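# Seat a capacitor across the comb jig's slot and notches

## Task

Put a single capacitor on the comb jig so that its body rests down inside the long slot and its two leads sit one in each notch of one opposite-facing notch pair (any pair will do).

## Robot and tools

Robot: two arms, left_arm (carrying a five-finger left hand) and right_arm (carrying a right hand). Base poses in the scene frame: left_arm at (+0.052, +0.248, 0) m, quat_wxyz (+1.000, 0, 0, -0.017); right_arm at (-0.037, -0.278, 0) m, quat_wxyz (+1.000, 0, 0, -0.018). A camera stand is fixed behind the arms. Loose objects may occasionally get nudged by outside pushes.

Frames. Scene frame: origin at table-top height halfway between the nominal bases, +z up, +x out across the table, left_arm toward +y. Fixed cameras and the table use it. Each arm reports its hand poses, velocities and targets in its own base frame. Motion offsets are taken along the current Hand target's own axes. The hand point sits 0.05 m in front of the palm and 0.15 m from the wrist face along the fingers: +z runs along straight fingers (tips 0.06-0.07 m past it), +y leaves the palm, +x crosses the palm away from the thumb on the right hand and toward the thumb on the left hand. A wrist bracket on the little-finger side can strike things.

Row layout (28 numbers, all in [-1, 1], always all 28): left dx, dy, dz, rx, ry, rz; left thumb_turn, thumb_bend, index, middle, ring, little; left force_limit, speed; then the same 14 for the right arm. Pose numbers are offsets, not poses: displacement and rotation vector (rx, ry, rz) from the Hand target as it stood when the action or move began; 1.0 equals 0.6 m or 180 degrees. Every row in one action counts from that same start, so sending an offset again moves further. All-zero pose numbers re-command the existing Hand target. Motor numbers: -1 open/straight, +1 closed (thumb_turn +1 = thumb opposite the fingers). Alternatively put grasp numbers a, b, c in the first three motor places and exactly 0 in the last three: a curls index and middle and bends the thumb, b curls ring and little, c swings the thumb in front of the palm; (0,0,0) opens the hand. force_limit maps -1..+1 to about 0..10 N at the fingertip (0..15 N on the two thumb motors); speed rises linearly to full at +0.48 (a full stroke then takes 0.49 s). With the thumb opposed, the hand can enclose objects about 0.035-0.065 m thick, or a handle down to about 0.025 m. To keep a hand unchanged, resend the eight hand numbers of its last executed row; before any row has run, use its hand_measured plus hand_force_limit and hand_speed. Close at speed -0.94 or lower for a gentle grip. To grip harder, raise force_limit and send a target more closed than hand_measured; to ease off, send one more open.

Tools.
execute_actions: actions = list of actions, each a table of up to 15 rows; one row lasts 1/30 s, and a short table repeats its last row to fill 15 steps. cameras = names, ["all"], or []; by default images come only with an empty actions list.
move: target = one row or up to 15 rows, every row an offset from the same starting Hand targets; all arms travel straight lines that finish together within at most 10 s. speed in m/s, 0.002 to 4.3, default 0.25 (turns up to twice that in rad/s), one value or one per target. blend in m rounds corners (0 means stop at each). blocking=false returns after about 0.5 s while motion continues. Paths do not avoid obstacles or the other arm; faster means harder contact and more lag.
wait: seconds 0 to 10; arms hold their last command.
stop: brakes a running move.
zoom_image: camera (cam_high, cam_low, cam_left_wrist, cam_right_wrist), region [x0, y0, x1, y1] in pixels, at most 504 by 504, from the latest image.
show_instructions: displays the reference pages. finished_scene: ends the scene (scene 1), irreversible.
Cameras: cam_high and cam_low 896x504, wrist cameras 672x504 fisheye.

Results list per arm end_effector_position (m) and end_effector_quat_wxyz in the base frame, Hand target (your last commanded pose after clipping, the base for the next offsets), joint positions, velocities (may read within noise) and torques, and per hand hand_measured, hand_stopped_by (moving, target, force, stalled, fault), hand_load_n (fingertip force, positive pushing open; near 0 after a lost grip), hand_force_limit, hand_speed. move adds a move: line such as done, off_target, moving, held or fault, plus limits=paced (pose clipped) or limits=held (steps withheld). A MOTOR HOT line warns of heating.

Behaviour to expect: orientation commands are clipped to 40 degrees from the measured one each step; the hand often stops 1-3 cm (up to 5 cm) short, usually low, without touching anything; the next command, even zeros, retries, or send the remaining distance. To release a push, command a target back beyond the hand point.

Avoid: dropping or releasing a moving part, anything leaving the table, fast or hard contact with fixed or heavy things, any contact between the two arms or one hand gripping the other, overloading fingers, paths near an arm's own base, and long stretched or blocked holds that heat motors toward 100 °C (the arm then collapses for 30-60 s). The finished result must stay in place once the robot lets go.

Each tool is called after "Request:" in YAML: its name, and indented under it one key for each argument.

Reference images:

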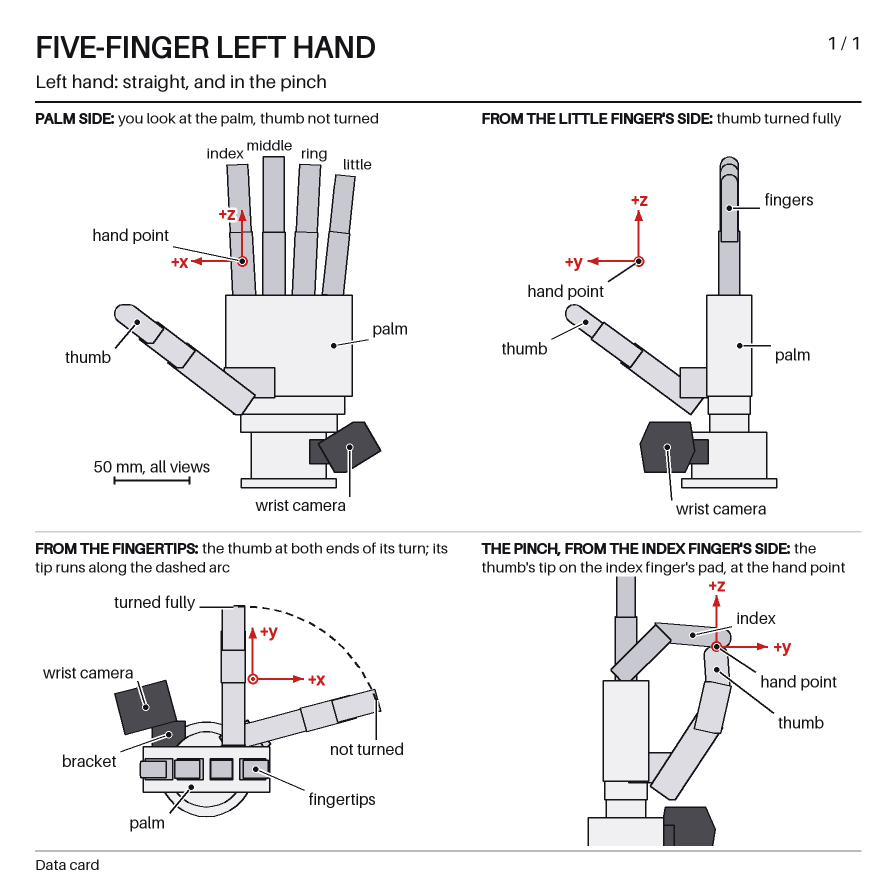

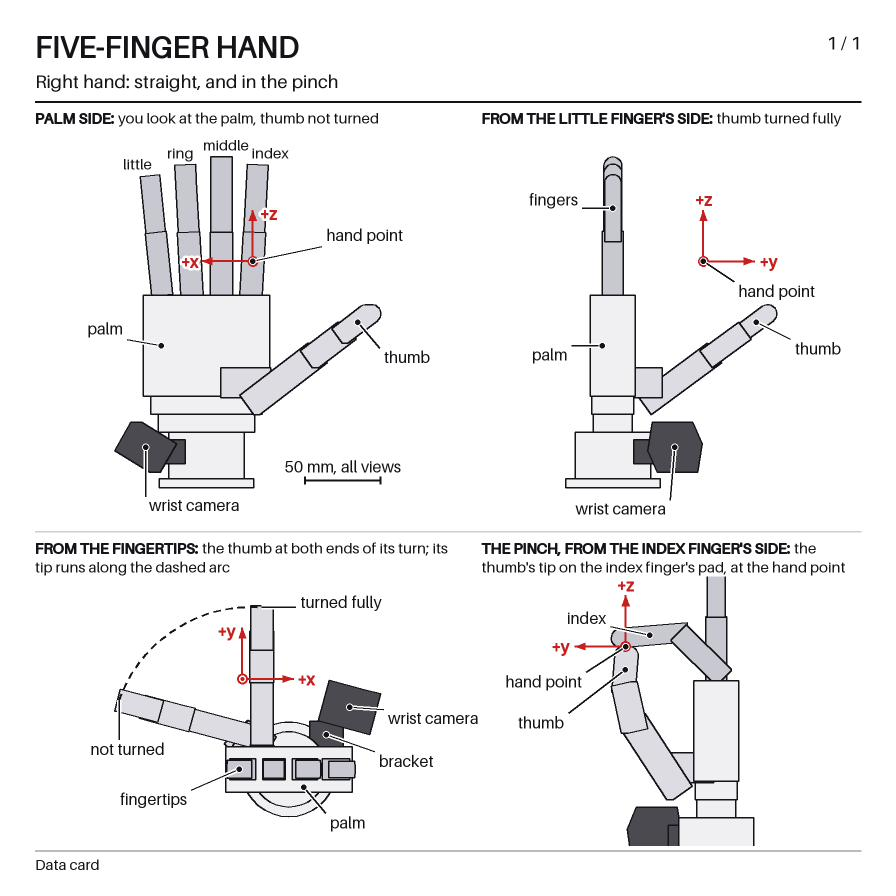

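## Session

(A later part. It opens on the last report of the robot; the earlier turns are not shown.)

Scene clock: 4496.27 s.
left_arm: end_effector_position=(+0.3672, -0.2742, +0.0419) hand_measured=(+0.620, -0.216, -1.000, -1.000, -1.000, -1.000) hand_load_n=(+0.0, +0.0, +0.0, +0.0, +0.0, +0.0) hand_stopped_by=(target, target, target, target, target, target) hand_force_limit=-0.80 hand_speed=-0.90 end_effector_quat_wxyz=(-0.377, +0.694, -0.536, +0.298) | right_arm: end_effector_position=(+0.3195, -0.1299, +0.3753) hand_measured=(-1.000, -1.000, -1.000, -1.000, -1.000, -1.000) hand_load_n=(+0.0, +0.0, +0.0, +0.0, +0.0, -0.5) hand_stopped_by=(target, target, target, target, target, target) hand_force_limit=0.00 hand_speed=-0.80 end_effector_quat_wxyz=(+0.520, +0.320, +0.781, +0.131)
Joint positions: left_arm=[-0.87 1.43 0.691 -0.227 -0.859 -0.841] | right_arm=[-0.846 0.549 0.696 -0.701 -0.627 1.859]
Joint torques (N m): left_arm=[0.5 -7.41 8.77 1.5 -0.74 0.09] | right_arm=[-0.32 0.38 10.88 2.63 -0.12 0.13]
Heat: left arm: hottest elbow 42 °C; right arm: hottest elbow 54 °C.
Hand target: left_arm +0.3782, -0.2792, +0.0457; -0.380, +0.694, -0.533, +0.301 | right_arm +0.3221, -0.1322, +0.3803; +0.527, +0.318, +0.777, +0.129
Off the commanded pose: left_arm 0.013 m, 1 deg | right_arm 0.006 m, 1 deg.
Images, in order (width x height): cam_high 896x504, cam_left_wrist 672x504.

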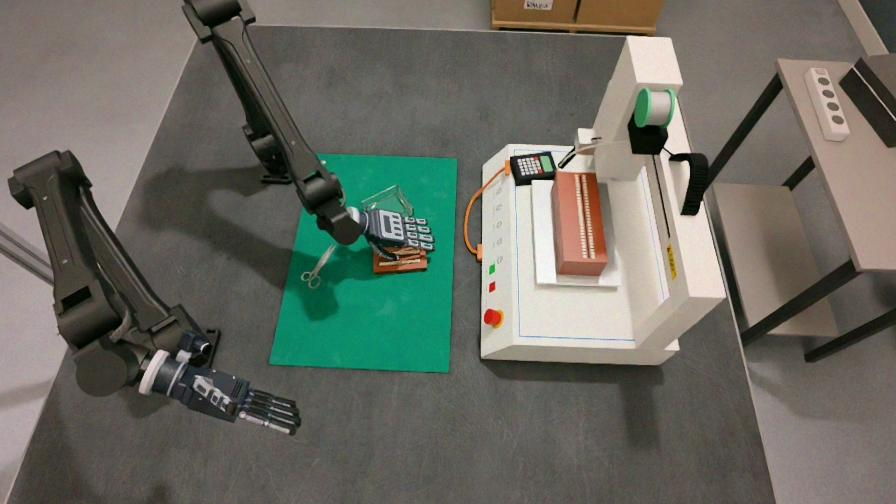

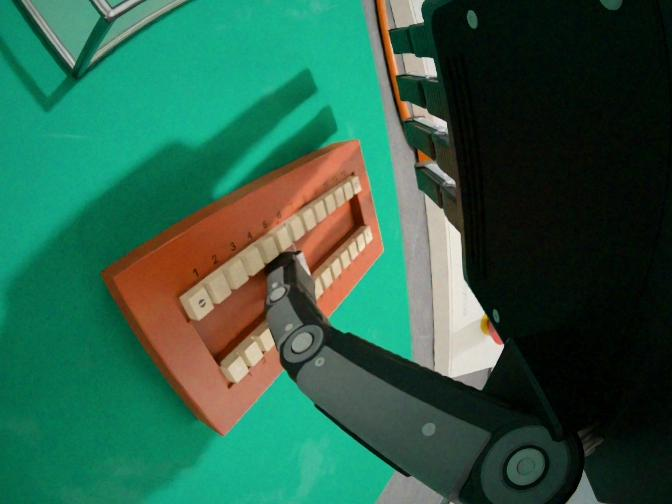

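Request:
execute_actions:
  actions:
    - [[0,0,0,0,0,0,0.62,-0.195,-1,-1,-1,-1,-0.8,-0.92,0,0,0,0,0,0,-1,-1,-1,-1,-1,-1,0.0,-0.8]]
  cameras: ["cam_high","cam_left_wrist"]

Request:
zoom_image:
  camera: "cam_left_wrist"
  region: [270, 215, 320, 265]

Request:
zoom_image:
  camera: "cam_high"
  region: [389, 248, 407, 266]

Scene clock: 4500.87 s.
left_arm: end_effector_position=(+0.3672, -0.2742, +0.0419) hand_measured=(+0.620, -0.196, -1.000, -1.000, -1.000, -1.000) hand_load_n=(+0.0, +0.0, +0.0, +0.0, +0.0, +0.0) hand_stopped_by=(target, target, target, target, target, target) hand_force_limit=-0.80 hand_speed=-0.92 end_effector_quat_wxyz=(-0.377, +0.694, -0.536, +0.298) | right_arm: end_effector_position=(+0.3195, -0.1299, +0.3753) hand_measured=(-1.000, -1.000, -1.000, -1.000, -1.000, -1.000) hand_load_n=(+0.0, +0.0, +0.0, +0.0, +0.0, +0.0) hand_stopped_by=(target, target, target, target, target, target) hand_force_limit=0.00 hand_speed=-0.80 end_effector_quat_wxyz=(+0.520, +0.320, +0.781, +0.131)
Joint positions: left_arm=[-0.87 1.43 0.691 -0.227 -0.859 -0.841] | right_arm=[-0.846 0.549 0.696 -0.701 -0.627 1.859]
Joint torques (N m): left_arm=[0.62 -7.3 8.79 1.55 -0.74 0.1] | right_arm=[-0.44 0.44 10.84 2.62 -0.12 0.13]
Heat: left arm: hottest elbow 42 °C; right arm: hottest elbow 54 °C.
Hand target: left_arm +0.3782, -0.2792, +0.0457; -0.380, +0.694, -0.533, +0.301 | right_arm +0.3221, -0.1322, +0.3803; +0.527, +0.318, +0.777, +0.129
Off the commanded pose: left_arm 0.013 m, 1 deg | right_arm 0.006 m, 1 deg.
Images, in order (width x height): cam_high 896x504, cam_left_wrist 672x504.

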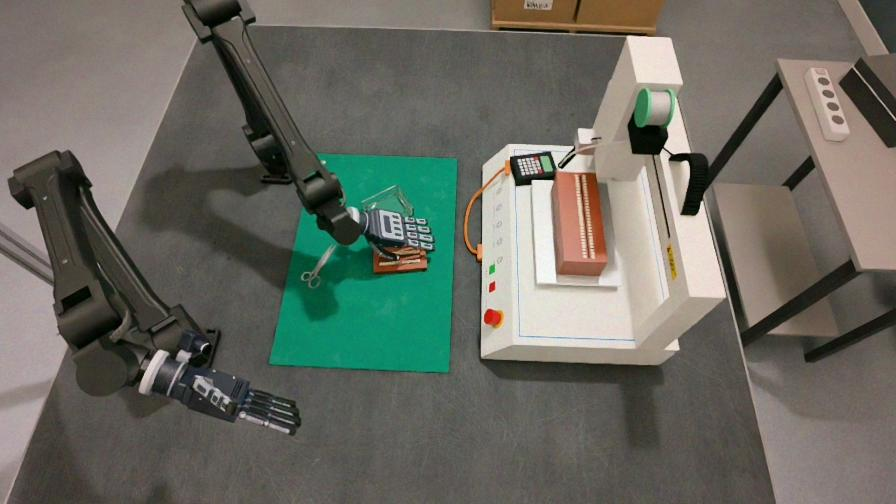

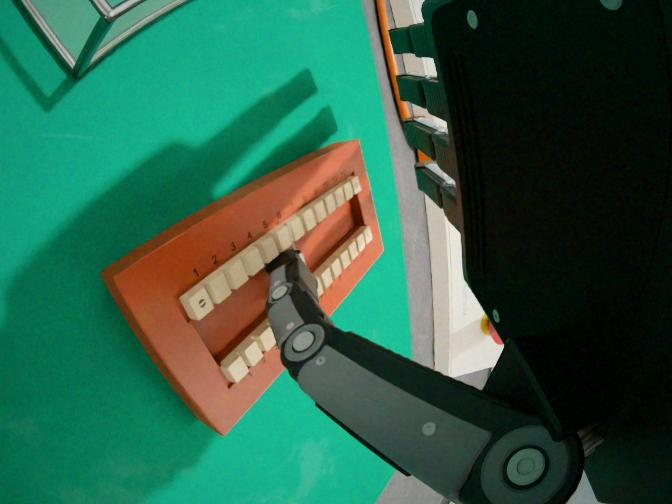

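Scaled by 10.080 from the camera's 672x504 image, which has a finer 960x720 frame.

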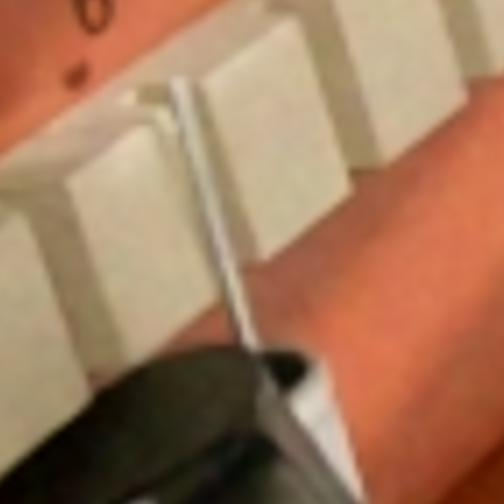

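Scaled by 28.000 from the camera's 896x504 image, which has a finer 1280x720 frame.

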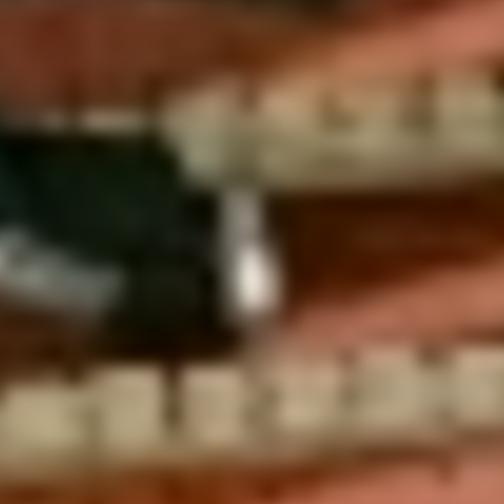

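Request:
execute_actions:
  actions:
    - [[0,0,0,0,0,0,0.62,-0.18,-1,-1,-1,-1,-0.8,-0.92,0,0,0,0,0,0,-1,-1,-1,-1,-1,-1,0.0,-0.8]]
  cameras: ["cam_high","cam_left_wrist"]

Request:
zoom_image:
  camera: "cam_left_wrist"
  region: [270, 215, 320, 265]

Request:
zoom_image:
  camera: "cam_high"
  region: [389, 248, 407, 266]

Scene clock: 4509.33 s.
left_arm: end_effector_position=(+0.3672, -0.2742, +0.0419) hand_measured=(+0.620, -0.180, -1.000, -1.000, -1.000, -1.000) hand_load_n=(+0.0, +0.0, -0.5, +0.0, -0.5, -0.5) hand_stopped_by=(target, target, target, target, target, target) hand_force_limit=-0.80 hand_speed=-0.92 end_effector_quat_wxyz=(-0.377, +0.694, -0.536, +0.298) | right_arm: end_effector_position=(+0.3195, -0.1299, +0.3753) hand_measured=(-1.000, -1.000, -1.000, -1.000, -1.000, -1.000) hand_load_n=(+0.0, +0.0, +0.0, +0.0, +0.0, +0.0) hand_stopped_by=(target, target, target, target, target, target) hand_force_limit=0.00 hand_speed=-0.80 end_effector_quat_wxyz=(+0.520, +0.320, +0.781, +0.131)
Joint positions: left_arm=[-0.87 1.43 0.691 -0.227 -0.859 -0.841] | right_arm=[-0.846 0.549 0.696 -0.701 -0.627 1.859]
Joint torques (N m): left_arm=[0.38 -7.41 8.76 1.52 -0.75 0.11] | right_arm=[-0.32 0.32 10.84 2.66 -0.12 0.13]
Heat: left arm: hottest elbow 42 °C; right arm: hottest elbow 54 °C.
Hand target: left_arm +0.3782, -0.2792, +0.0457; -0.380, +0.694, -0.533, +0.301 | right_arm +0.3221, -0.1322, +0.3803; +0.527, +0.318, +0.777, +0.129
Off the commanded pose: left_arm 0.013 m, 1 deg | right_arm 0.006 m, 1 deg.
Images, in order (width x height): cam_high 896x504, cam_left_wrist 672x504.

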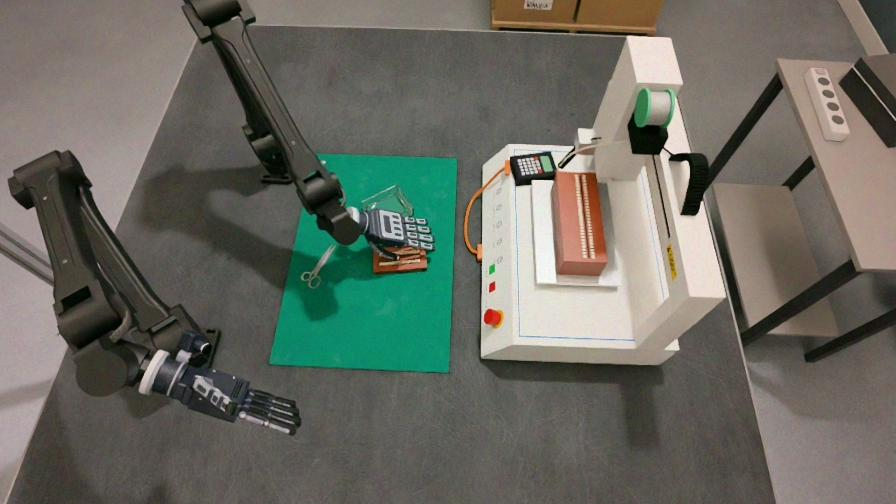

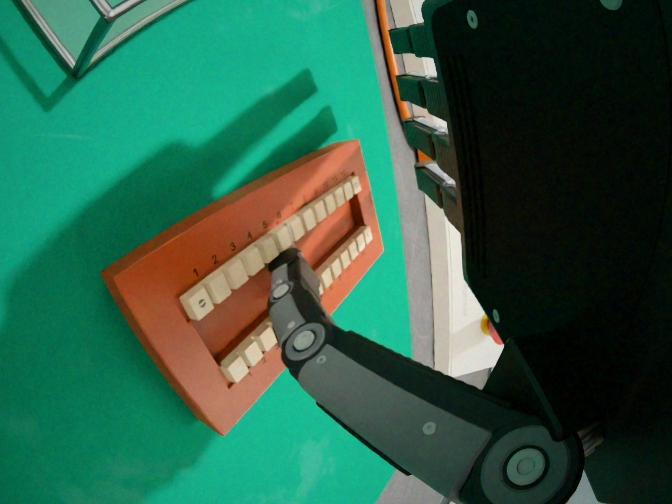

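Scaled by 10.080 from the camera's 672x504 image, which has a finer 960x720 frame.

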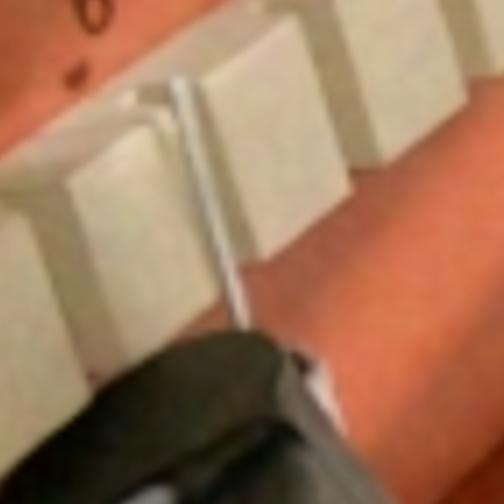

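Scaled by 28.000 from the camera's 896x504 image, which has a finer 1280x720 frame.

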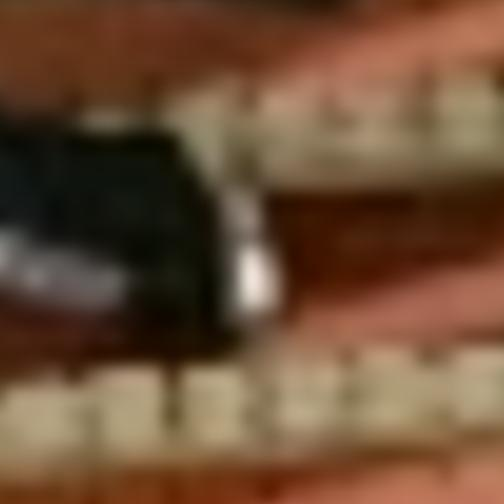

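Request:
execute_actions:
  actions:
    - [[0,0,0,0,0,0,0.62,-0.34,-1,-1,-1,-1,-0.8,-0.85,0,0,0,0,0,0,-1,-1,-1,-1,-1,-1,0.0,-0.8]]
  cameras: ["cam_high","cam_left_wrist"]

Request:
zoom_image:
  camera: "cam_left_wrist"
  region: [270, 215, 320, 265]

Request:
zoom_image:
  camera: "cam_left_wrist"
  region: [280, 255, 340, 315]

Request:
zoom_image:
  camera: "cam_high"
  region: [389, 248, 407, 266]

Scene clock: 4519.87 s.
left_arm: end_effector_position=(+0.3672, -0.2742, +0.0419) hand_measured=(+0.620, -0.340, -1.000, -1.000, -1.000, -1.000) hand_load_n=(+0.0, +0.0, +0.0, +0.0, +0.0, +0.0) hand_stopped_by=(target, target, target, target, target, target) hand_force_limit=-0.80 hand_speed=-0.85 end_effector_quat_wxyz=(-0.377, +0.694, -0.536, +0.298) | right_arm: end_effector_position=(+0.3195, -0.1299, +0.3753) hand_measured=(-1.000, -1.000, -1.000, -1.000, -1.000, -1.000) hand_load_n=(+0.0, +0.0, +0.0, +0.0, +0.5, +0.0) hand_stopped_by=(target, target, target, target, target, target) hand_force_limit=0.00 hand_speed=-0.80 end_effector_quat_wxyz=(+0.520, +0.320, +0.781, +0.131)
Joint positions: left_arm=[-0.87 1.43 0.691 -0.227 -0.859 -0.841] | right_arm=[-0.846 0.549 0.696 -0.701 -0.627 1.859]
Joint torques (N m): left_arm=[0.56 -7.3 8.79 1.5 -0.74 0.11] | right_arm=[-0.38 0.38 10.88 2.63 -0.12 0.13]
Heat: left arm: hottest elbow 42 °C; right arm: hottest elbow 54 °C.
Hand target: left_arm +0.3782, -0.2792, +0.0457; -0.380, +0.694, -0.533, +0.301 | right_arm +0.3221, -0.1322, +0.3803; +0.527, +0.318, +0.777, +0.129
Off the commanded pose: left_arm 0.013 m, 1 deg | right_arm 0.006 m, 1 deg.
Images, in order (width x height): cam_high 896x504, cam_left_wrist 672x504.

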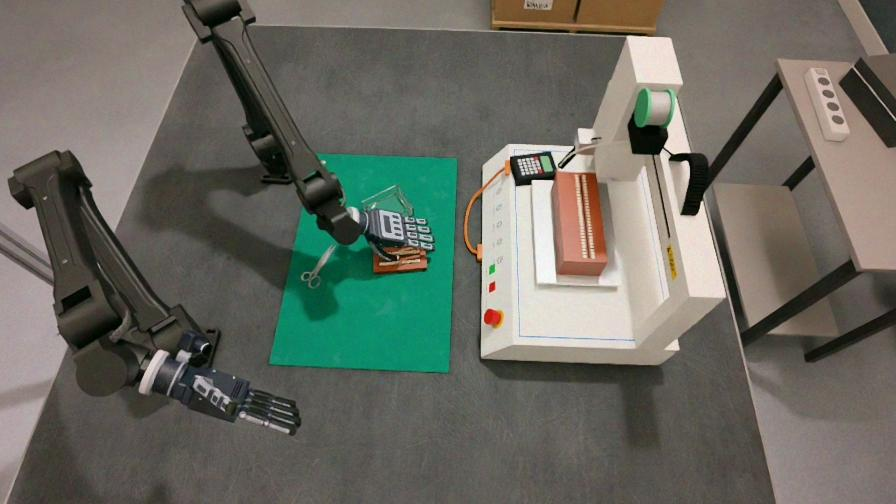

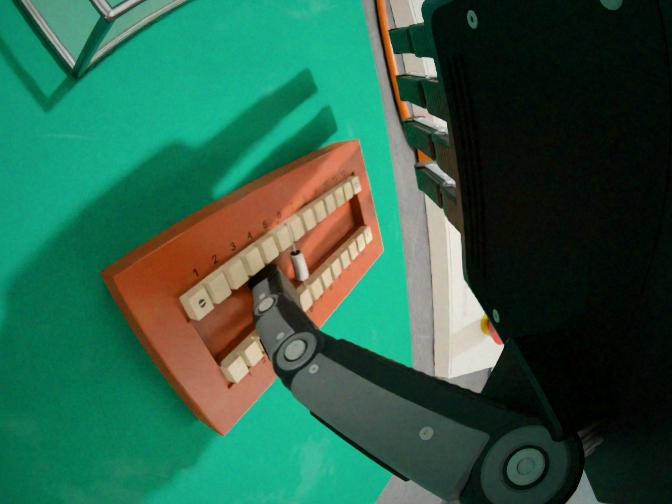

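Scaled by 10.080 from the camera's 672x504 image, which has a finer 960x720 frame.

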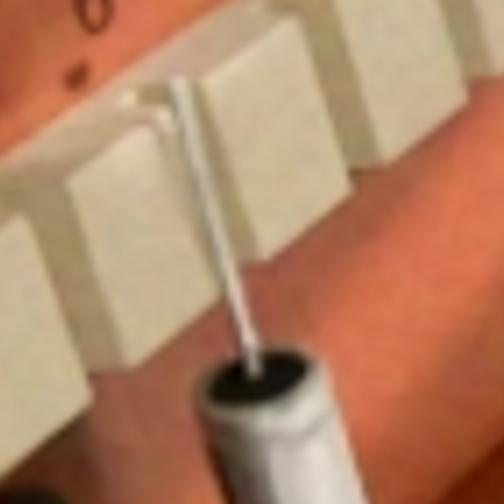

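Scaled by 8.400 from the camera's 672x504 image, which has a finer 960x720 frame.

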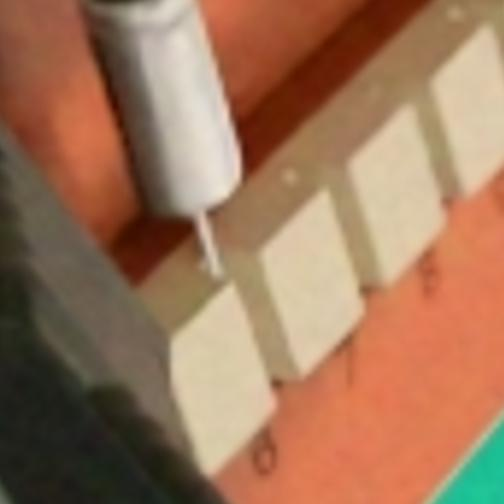

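Scaled by 28.000 from the camera's 896x504 image, which has a finer 1280x720 frame.

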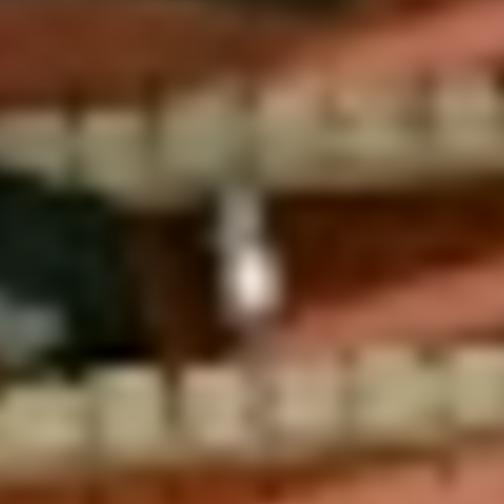

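Request:
move:
  target:
    - [0,0,0,0,0,0,0.60,-0.31,-1,-1,-1,-1,-0.8,-0.9,0,0,0,0,0,0,-1,-1,-1,-1,-1,-1,0.0,-0.8]
    - [-0.0029,-0.0032,0.0052,0,0,0,0.60,-0.31,-1,-1,-1,-1,-0.8,-0.9,0,0,0,0,0,0,-1,-1,-1,-1,-1,-1,0.0,-0.8]
  speed: 0.03
  cameras: ["cam_high","cam_left_wrist"]

Request:
zoom_image:
  camera: "cam_high"
  region: [383, 240, 411, 268]

Request:
zoom_image:
  camera: "cam_left_wrist"
  region: [250, 210, 350, 310]

Scene clock: 4560.57 s.
left_arm: end_effector_position=(+0.3702, -0.2721, +0.0424) hand_measured=(+0.600, -0.310, -1.000, -1.000, -1.000, -1.000) hand_load_n=(+0.0, +0.0, +0.0, +0.0, +0.0, +0.0) hand_stopped_by=(target, target, target, target, target, target) hand_force_limit=-0.80 hand_speed=-0.90 end_effector_quat_wxyz=(-0.378, +0.694, -0.535, +0.298) | right_arm: end_effector_position=(+0.3195, -0.1299, +0.3753) hand_measured=(-1.000, -1.000, -1.000, -1.000, -1.000, -1.000) hand_load_n=(-0.5, +0.0, +0.0, +0.0, +0.0, +0.0) hand_stopped_by=(target, target, target, target, target, target) hand_force_limit=0.00 hand_speed=-0.80 end_effector_quat_wxyz=(+0.520, +0.320, +0.781, +0.131)
Joint positions: left_arm=[-0.861 1.43 0.691 -0.219 -0.856 -0.831] | right_arm=[-0.846 0.549 0.696 -0.701 -0.627 1.859]
Joint torques (N m): left_arm=[0.67 -7.3 8.61 1.66 -0.59 0.12] | right_arm=[-0.44 0.38 10.85 2.65 -0.12 0.13]
Heat: left arm: hottest elbow 42 °C; right arm: hottest elbow 54 °C.
Hand target: left_arm +0.3813, -0.2767, +0.0457; -0.379, +0.694, -0.533, +0.301 | right_arm +0.3221, -0.1322, +0.3803; +0.527, +0.318, +0.777, +0.129
Off the commanded pose: left_arm 0.012 m, 1 deg | right_arm 0.006 m, 1 deg.
move: off_target (left_arm)
Images, in order (width x height): cam_high 896x504, cam_left_wrist 672x504.

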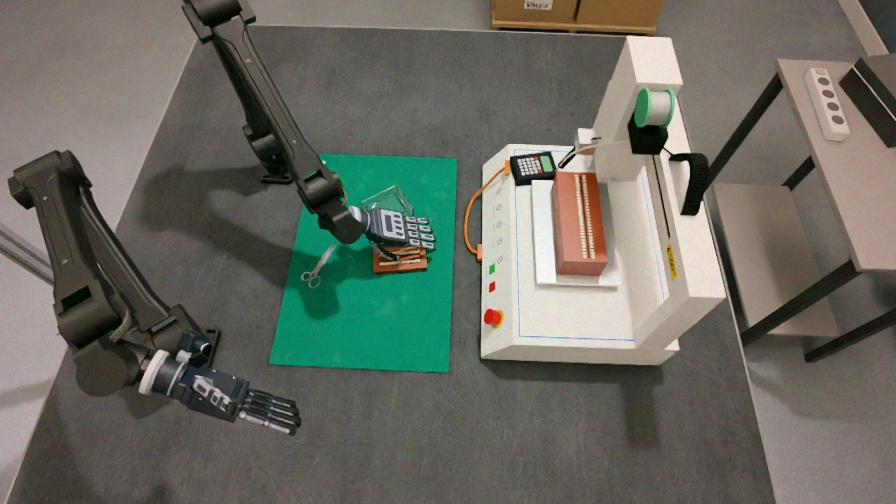

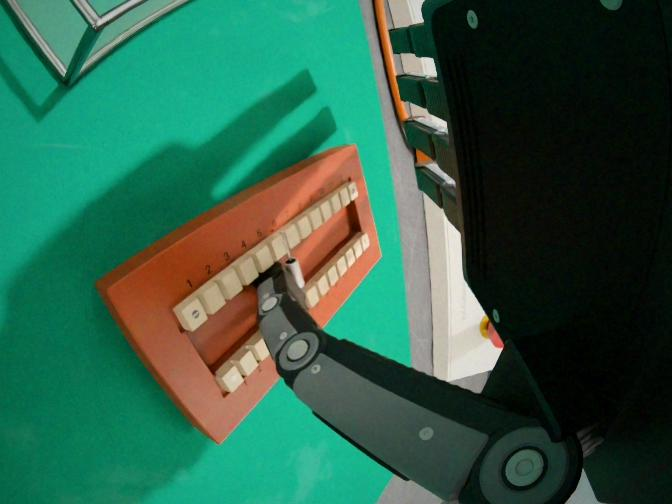

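Scaled by 18.000 from the camera's 896x504 image, which has a finer 1280x720 frame.

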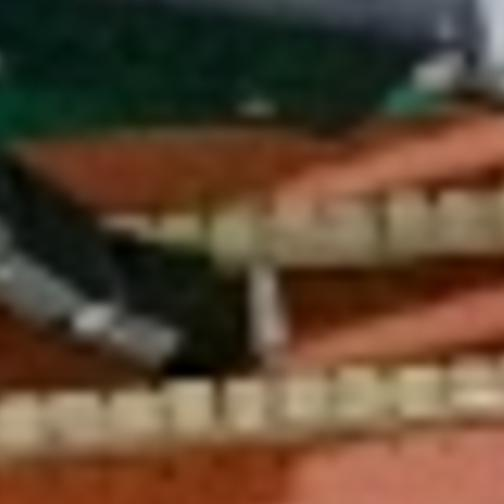

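Scaled by 5.040 from the camera's 672x504 image, which has a finer 960x720 frame.

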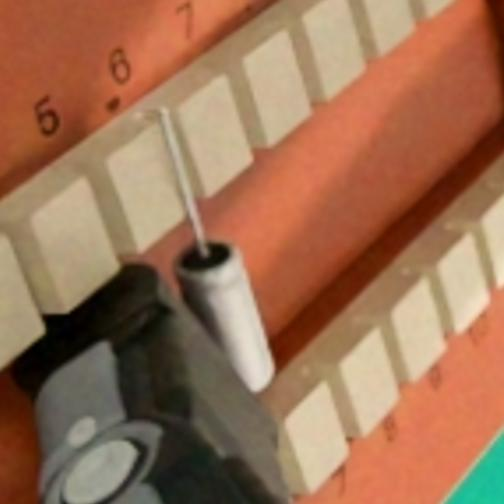

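Request:
execute_actions:
  actions:
    - [[0,0,0,0,0,0,0.60,-0.285,-1,-1,-1,-1,-0.8,-0.92,0,0,0,0,0,0,-1,-1,-1,-1,-1,-1,0.0,-0.8]]
  cameras: ["cam_high","cam_left_wrist"]

Request:
zoom_image:
  camera: "cam_high"
  region: [383, 240, 411, 268]

Request:
zoom_image:
  camera: "cam_left_wrist"
  region: [260, 220, 310, 270]

Scene clock: 4570.33 s.
left_arm: end_effector_position=(+0.3702, -0.2721, +0.0424) hand_measured=(+0.600, -0.286, -1.000, -1.000, -1.000, -1.000) hand_load_n=(+0.0, +0.0, +0.0, +0.0, +0.0, +0.0) hand_stopped_by=(target, target, target, target, target, target) hand_force_limit=-0.80 hand_speed=-0.92 end_effector_quat_wxyz=(-0.378, +0.694, -0.536, +0.298) | right_arm: end_effector_position=(+0.3195, -0.1299, +0.3753) hand_measured=(-1.000, -1.000, -1.000, -1.000, -1.000, -1.000) hand_load_n=(+0.0, +0.0, +0.0, +0.0, +0.0, +0.0) hand_stopped_by=(target, target, target, target, target, target) hand_force_limit=0.00 hand_speed=-0.80 end_effector_quat_wxyz=(+0.520, +0.320, +0.781, +0.131)
Joint positions: left_arm=[-0.861 1.43 0.691 -0.219 -0.856 -0.83] | right_arm=[-0.846 0.549 0.696 -0.701 -0.627 1.859]
Joint torques (N m): left_arm=[0.62 -7.41 8.59 1.68 -0.6 0.12] | right_arm=[-0.44 0.38 10.84 2.62 -0.12 0.13]
Heat: left arm: hottest elbow 42 °C; right arm: hottest elbow 54 °C.
Hand target: left_arm +0.3813, -0.2767, +0.0457; -0.380, +0.694, -0.533, +0.301 | right_arm +0.3221, -0.1322, +0.3803; +0.527, +0.318, +0.777, +0.129
Off the commanded pose: left_arm 0.013 m, 1 deg | right_arm 0.006 m, 1 deg.
Images, in order (width x height): cam_high 896x504, cam_left_wrist 672x504.

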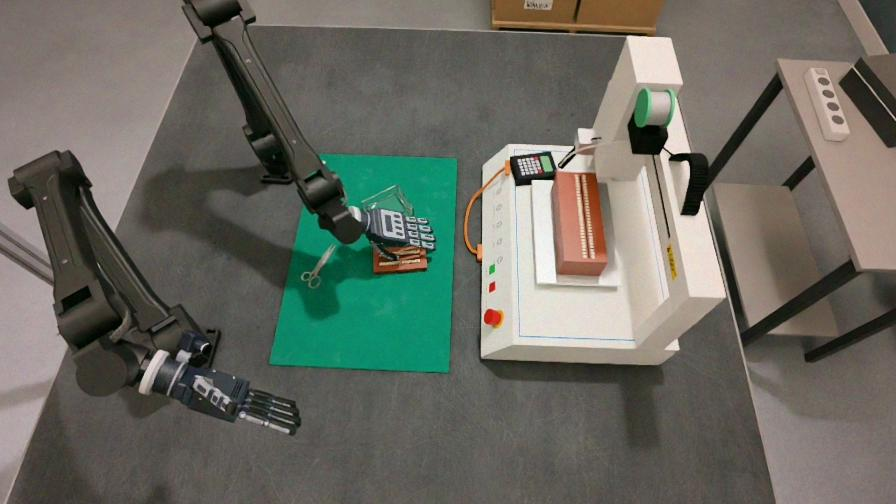

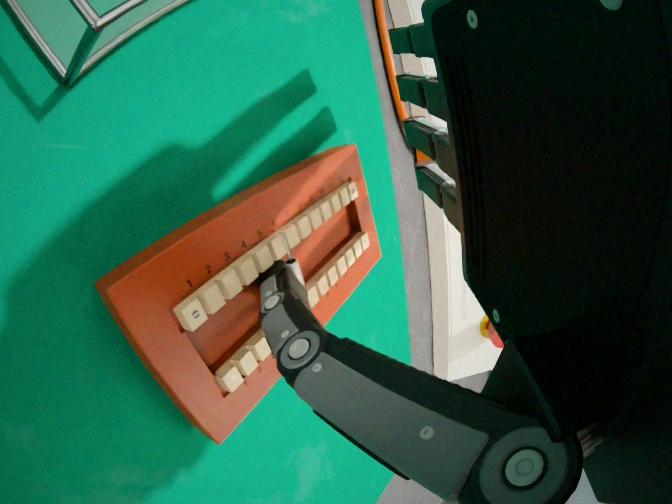

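Scaled by 18.000 from the camera's 896x504 image, which has a finer 1280x720 frame.

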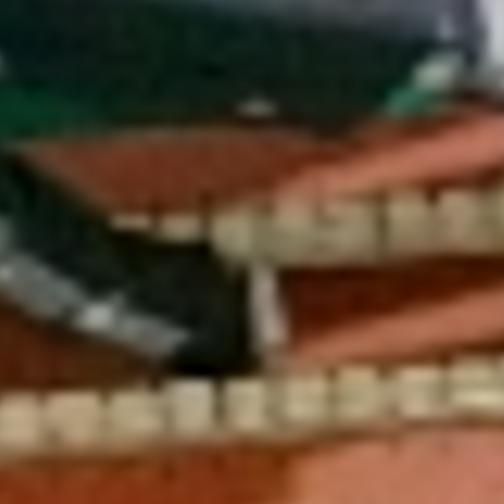

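Scaled by 10.080 from the camera's 672x504 image, which has a finer 960x720 frame.

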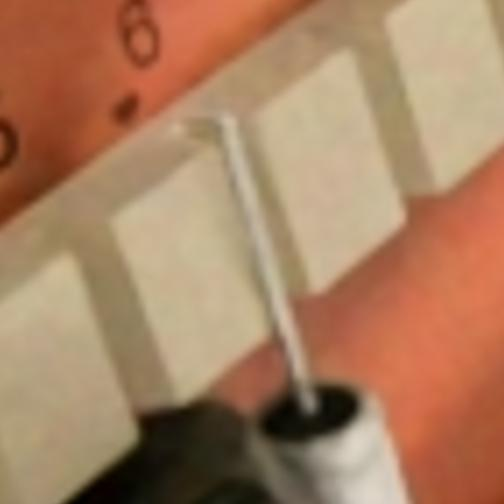

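Request:
execute_actions:
  actions:
    - [[0,0,0,0,0,0,0.60,-0.26,-1,-1,-1,-1,-0.8,-0.92,0,0,0,0,0,0,-1,-1,-1,-1,-1,-1,0.0,-0.8]]
  cameras: ["cam_high","cam_left_wrist"]

Request:
zoom_image:
  camera: "cam_high"
  region: [383, 240, 411, 268]

Request:
zoom_image:
  camera: "cam_left_wrist"
  region: [260, 220, 310, 270]

Scene clock: 4580.87 s.
left_arm: end_effector_position=(+0.3701, -0.2721, +0.0424) hand_measured=(+0.600, -0.260, -1.000, -1.000, -1.000, -1.000) hand_load_n=(+0.0, +0.0, +0.0, +0.0, +0.0, +0.0) hand_stopped_by=(target, target, target, target, target, target) hand_force_limit=-0.80 hand_speed=-0.92 end_effector_quat_wxyz=(-0.379, +0.694, -0.536, +0.298) | right_arm: end_effector_position=(+0.3195, -0.1299, +0.3753) hand_measured=(-1.000, -1.000, -1.000, -1.000, -1.000, -1.000) hand_load_n=(+0.0, +0.0, +0.0, +0.0, +0.0, +0.0) hand_stopped_by=(target, target, target, target, target, target) hand_force_limit=0.00 hand_speed=-0.80 end_effector_quat_wxyz=(+0.520, +0.320, +0.781, +0.131)
Joint positions: left_arm=[-0.861 1.43 0.691 -0.219 -0.856 -0.829] | right_arm=[-0.846 0.549 0.696 -0.701 -0.627 1.859]
Joint torques (N m): left_arm=[0.62 -7.59 8.59 1.7 -0.6 0.11] | right_arm=[-0.44 0.38 10.85 2.62 -0.13 0.13]
Heat: left arm: hottest elbow 42 °C; right arm: hottest elbow 54 °C.
Hand target: left_arm +0.3813, -0.2767, +0.0457; -0.380, +0.694, -0.533, +0.301 | right_arm +0.3221, -0.1322, +0.3803; +0.527, +0.318, +0.777, +0.129
Off the commanded pose: left_arm 0.013 m, 1 deg | right_arm 0.006 m, 1 deg.
Images, in order (width x height): cam_high 896x504, cam_left_wrist 672x504.

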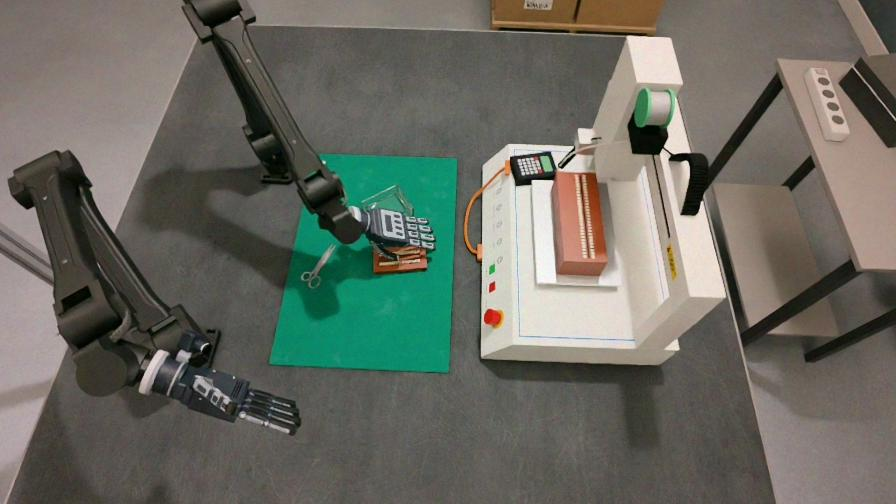

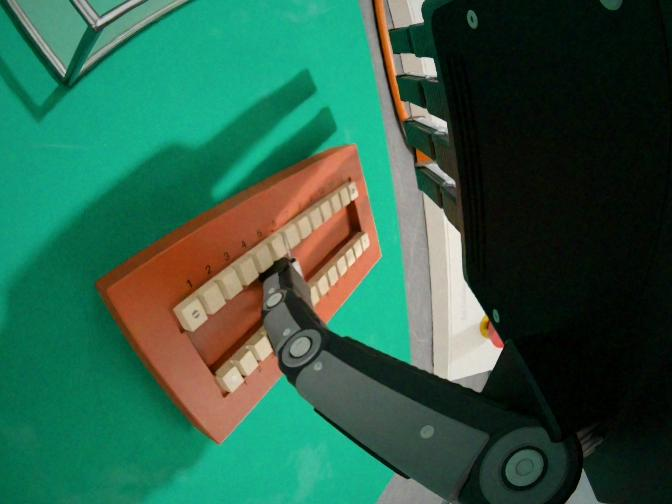

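Scaled by 18.000 from the camera's 896x504 image, which has a finer 1280x720 frame.

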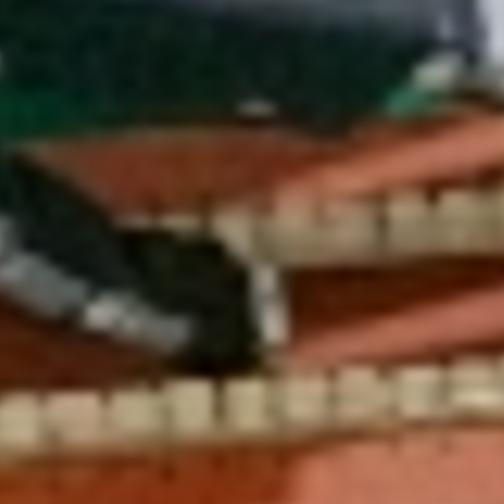

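Scaled by 10.080 from the camera's 672x504 image, which has a finer 960x720 frame.

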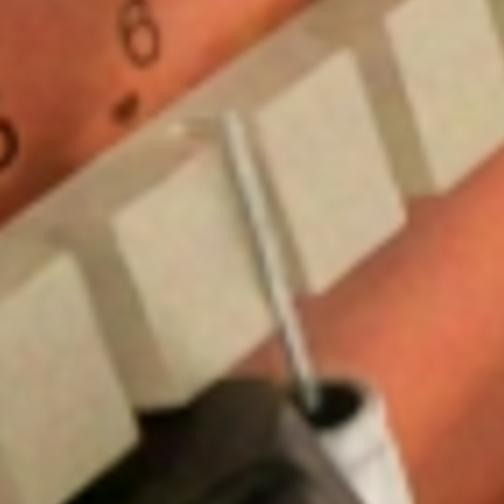

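Request:
execute_actions:
  actions:
    - [[0,0,0,0,0,0,0.60,-0.24,-1,-1,-1,-1,-0.8,-0.92,0,0,0,0,0,0,-1,-1,-1,-1,-1,-1,0.0,-0.8]]
  cameras: ["cam_high","cam_left_wrist"]

Request:
zoom_image:
  camera: "cam_high"
  region: [383, 240, 411, 268]

Request:
zoom_image:
  camera: "cam_left_wrist"
  region: [260, 220, 310, 270]

Scene clock: 4586.43 s.
left_arm: end_effector_position=(+0.3701, -0.2721, +0.0423) hand_measured=(+0.600, -0.240, -1.000, -1.000, -1.000, -1.000) hand_load_n=(+0.5, +0.0, +0.0, +0.0, +0.0, +0.0) hand_stopped_by=(target, target, target, target, target, target) hand_force_limit=-0.80 hand_speed=-0.92 end_effector_quat_wxyz=(-0.378, +0.694, -0.536, +0.298) | right_arm: end_effector_position=(+0.3195, -0.1299, +0.3753) hand_measured=(-1.000, -1.000, -1.000, -1.000, -1.000, -1.000) hand_load_n=(+0.0, +0.0, +0.0, +0.0, +0.0, +0.0) hand_stopped_by=(target, target, target, target, target, target) hand_force_limit=0.00 hand_speed=-0.80 end_effector_quat_wxyz=(+0.520, +0.320, +0.781, +0.131)
Joint positions: left_arm=[-0.861 1.43 0.691 -0.219 -0.855 -0.829] | right_arm=[-0.846 0.549 0.696 -0.701 -0.627 1.859]
Joint torques (N m): left_arm=[0.73 -7.47 8.59 1.66 -0.61 0.12] | right_arm=[-0.38 0.38 10.86 2.63 -0.12 0.13]
Heat: left arm: hottest elbow 42 °C; right arm: hottest elbow 54 °C.
Hand target: left_arm +0.3813, -0.2767, +0.0457; -0.380, +0.694, -0.533, +0.301 | right_arm +0.3221, -0.1322, +0.3803; +0.527, +0.318, +0.777, +0.129
Off the commanded pose: left_arm 0.013 m, 1 deg | right_arm 0.006 m, 1 deg.
Images, in order (width x height): cam_high 896x504, cam_left_wrist 672x504.

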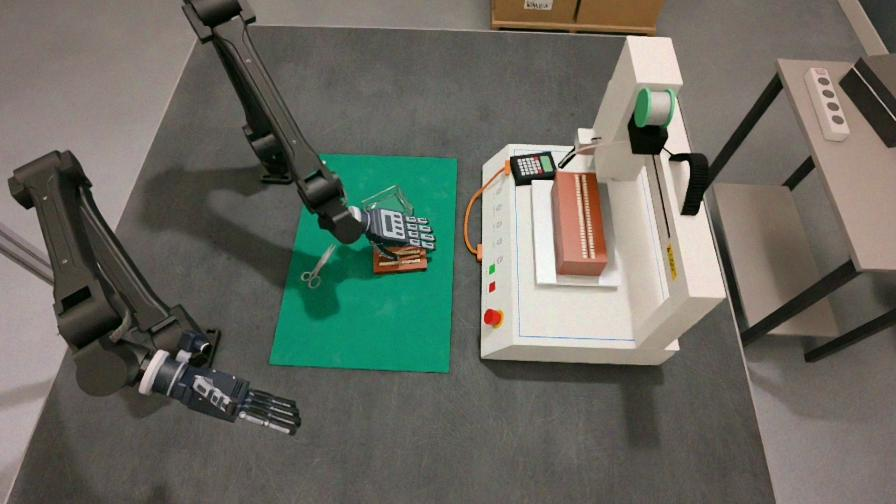

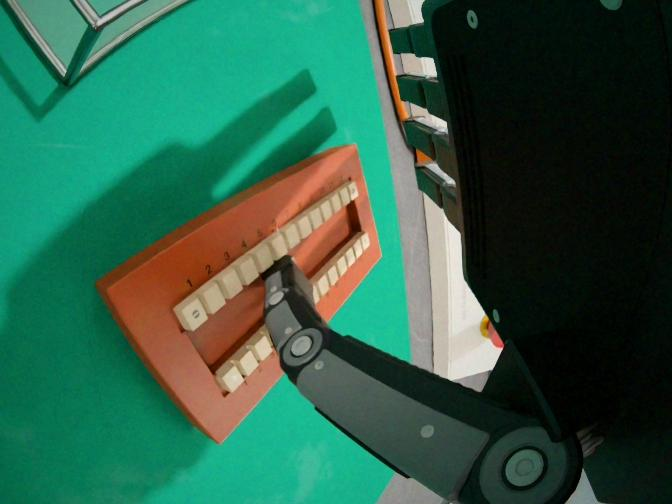

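Scaled by 18.000 from the camera's 896x504 image, which has a finer 1280x720 frame.

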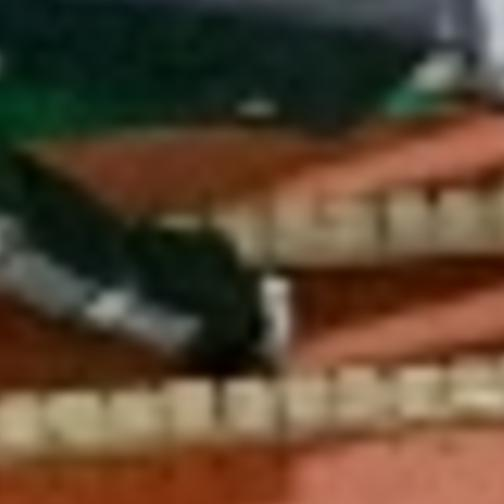

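Scaled by 10.080 from the camera's 672x504 image, which has a finer 960x720 frame.

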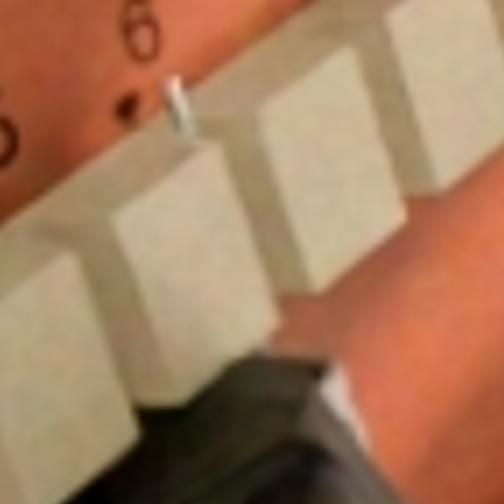

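Request:
execute_actions:
  actions:
    - [[0,0,0,0,0,0,0.60,-0.315,-1,-1,-1,-1,-0.8,-0.9,0,0,0,0,0,0,-1,-1,-1,-1,-1,-1,0.0,-0.8]]
  cameras: ["cam_high","cam_left_wrist"]

Request:
zoom_image:
  camera: "cam_high"
  region: [389, 248, 407, 266]

Request:
zoom_image:
  camera: "cam_left_wrist"
  region: [250, 210, 350, 310]

Scene clock: 4607.40 s.
left_arm: end_effector_position=(+0.3701, -0.2721, +0.0423) hand_measured=(+0.600, -0.316, -1.000, -1.000, -1.000, -1.000) hand_load_n=(+0.0, +0.0, +0.0, +0.0, +0.0, +0.0) hand_stopped_by=(target, target, target, target, target, target) hand_force_limit=-0.80 hand_speed=-0.90 end_effector_quat_wxyz=(-0.378, +0.694, -0.536, +0.298) | right_arm: end_effector_position=(+0.3195, -0.1299, +0.3753) hand_measured=(-1.000, -1.000, -1.000, -1.000, -1.000, -1.000) hand_load_n=(+0.0, +0.0, +0.0, +0.0, +0.0, +0.0) hand_stopped_by=(target, target, target, target, target, target) hand_force_limit=0.00 hand_speed=-0.80 end_effector_quat_wxyz=(+0.520, +0.320, +0.781, +0.131)
Joint positions: left_arm=[-0.861 1.43 0.691 -0.219 -0.855 -0.829] | right_arm=[-0.846 0.549 0.696 -0.701 -0.627 1.859]
Joint torques (N m): left_arm=[0.73 -7.36 8.64 1.72 -0.61 0.12] | right_arm=[-0.44 0.44 10.86 2.62 -0.12 0.13]
Heat: left arm: hottest elbow 42 °C; right arm: hottest elbow 54 °C.
Hand target: left_arm +0.3813, -0.2767, +0.0457; -0.380, +0.694, -0.533, +0.301 | right_arm +0.3221, -0.1322, +0.3803; +0.527, +0.318, +0.777, +0.129
Off the commanded pose: left_arm 0.013 m, 1 deg | right_arm 0.006 m, 1 deg.
Images, in order (width x height): cam_high 896x504, cam_left_wrist 672x504.

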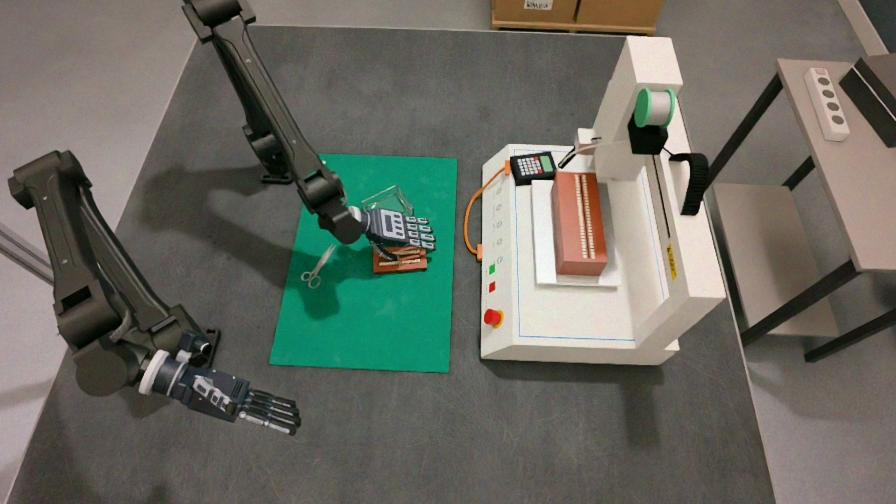

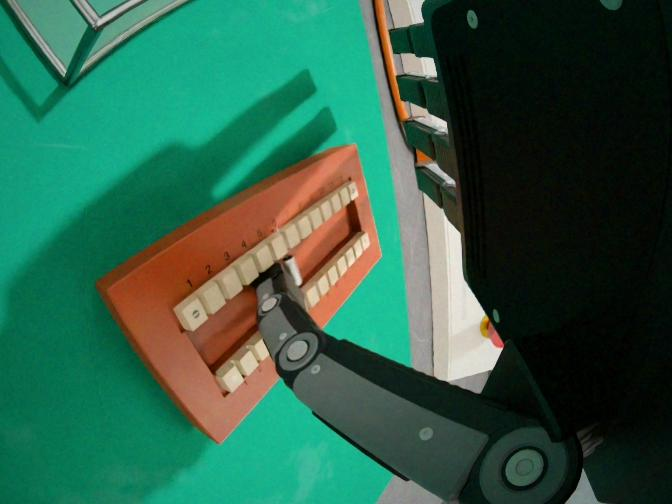

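Scaled by 28.000 from the camera's 896x504 image, which has a finer 1280x720 frame.

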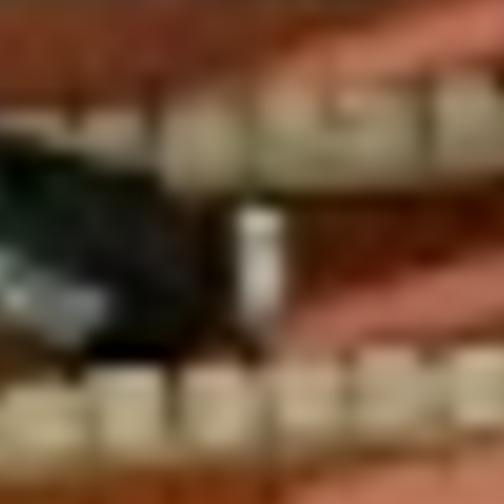

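Scaled by 5.040 from the camera's 672x504 image, which has a finer 960x720 frame.

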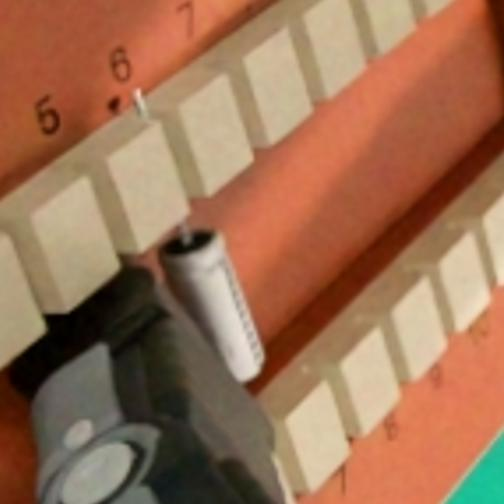

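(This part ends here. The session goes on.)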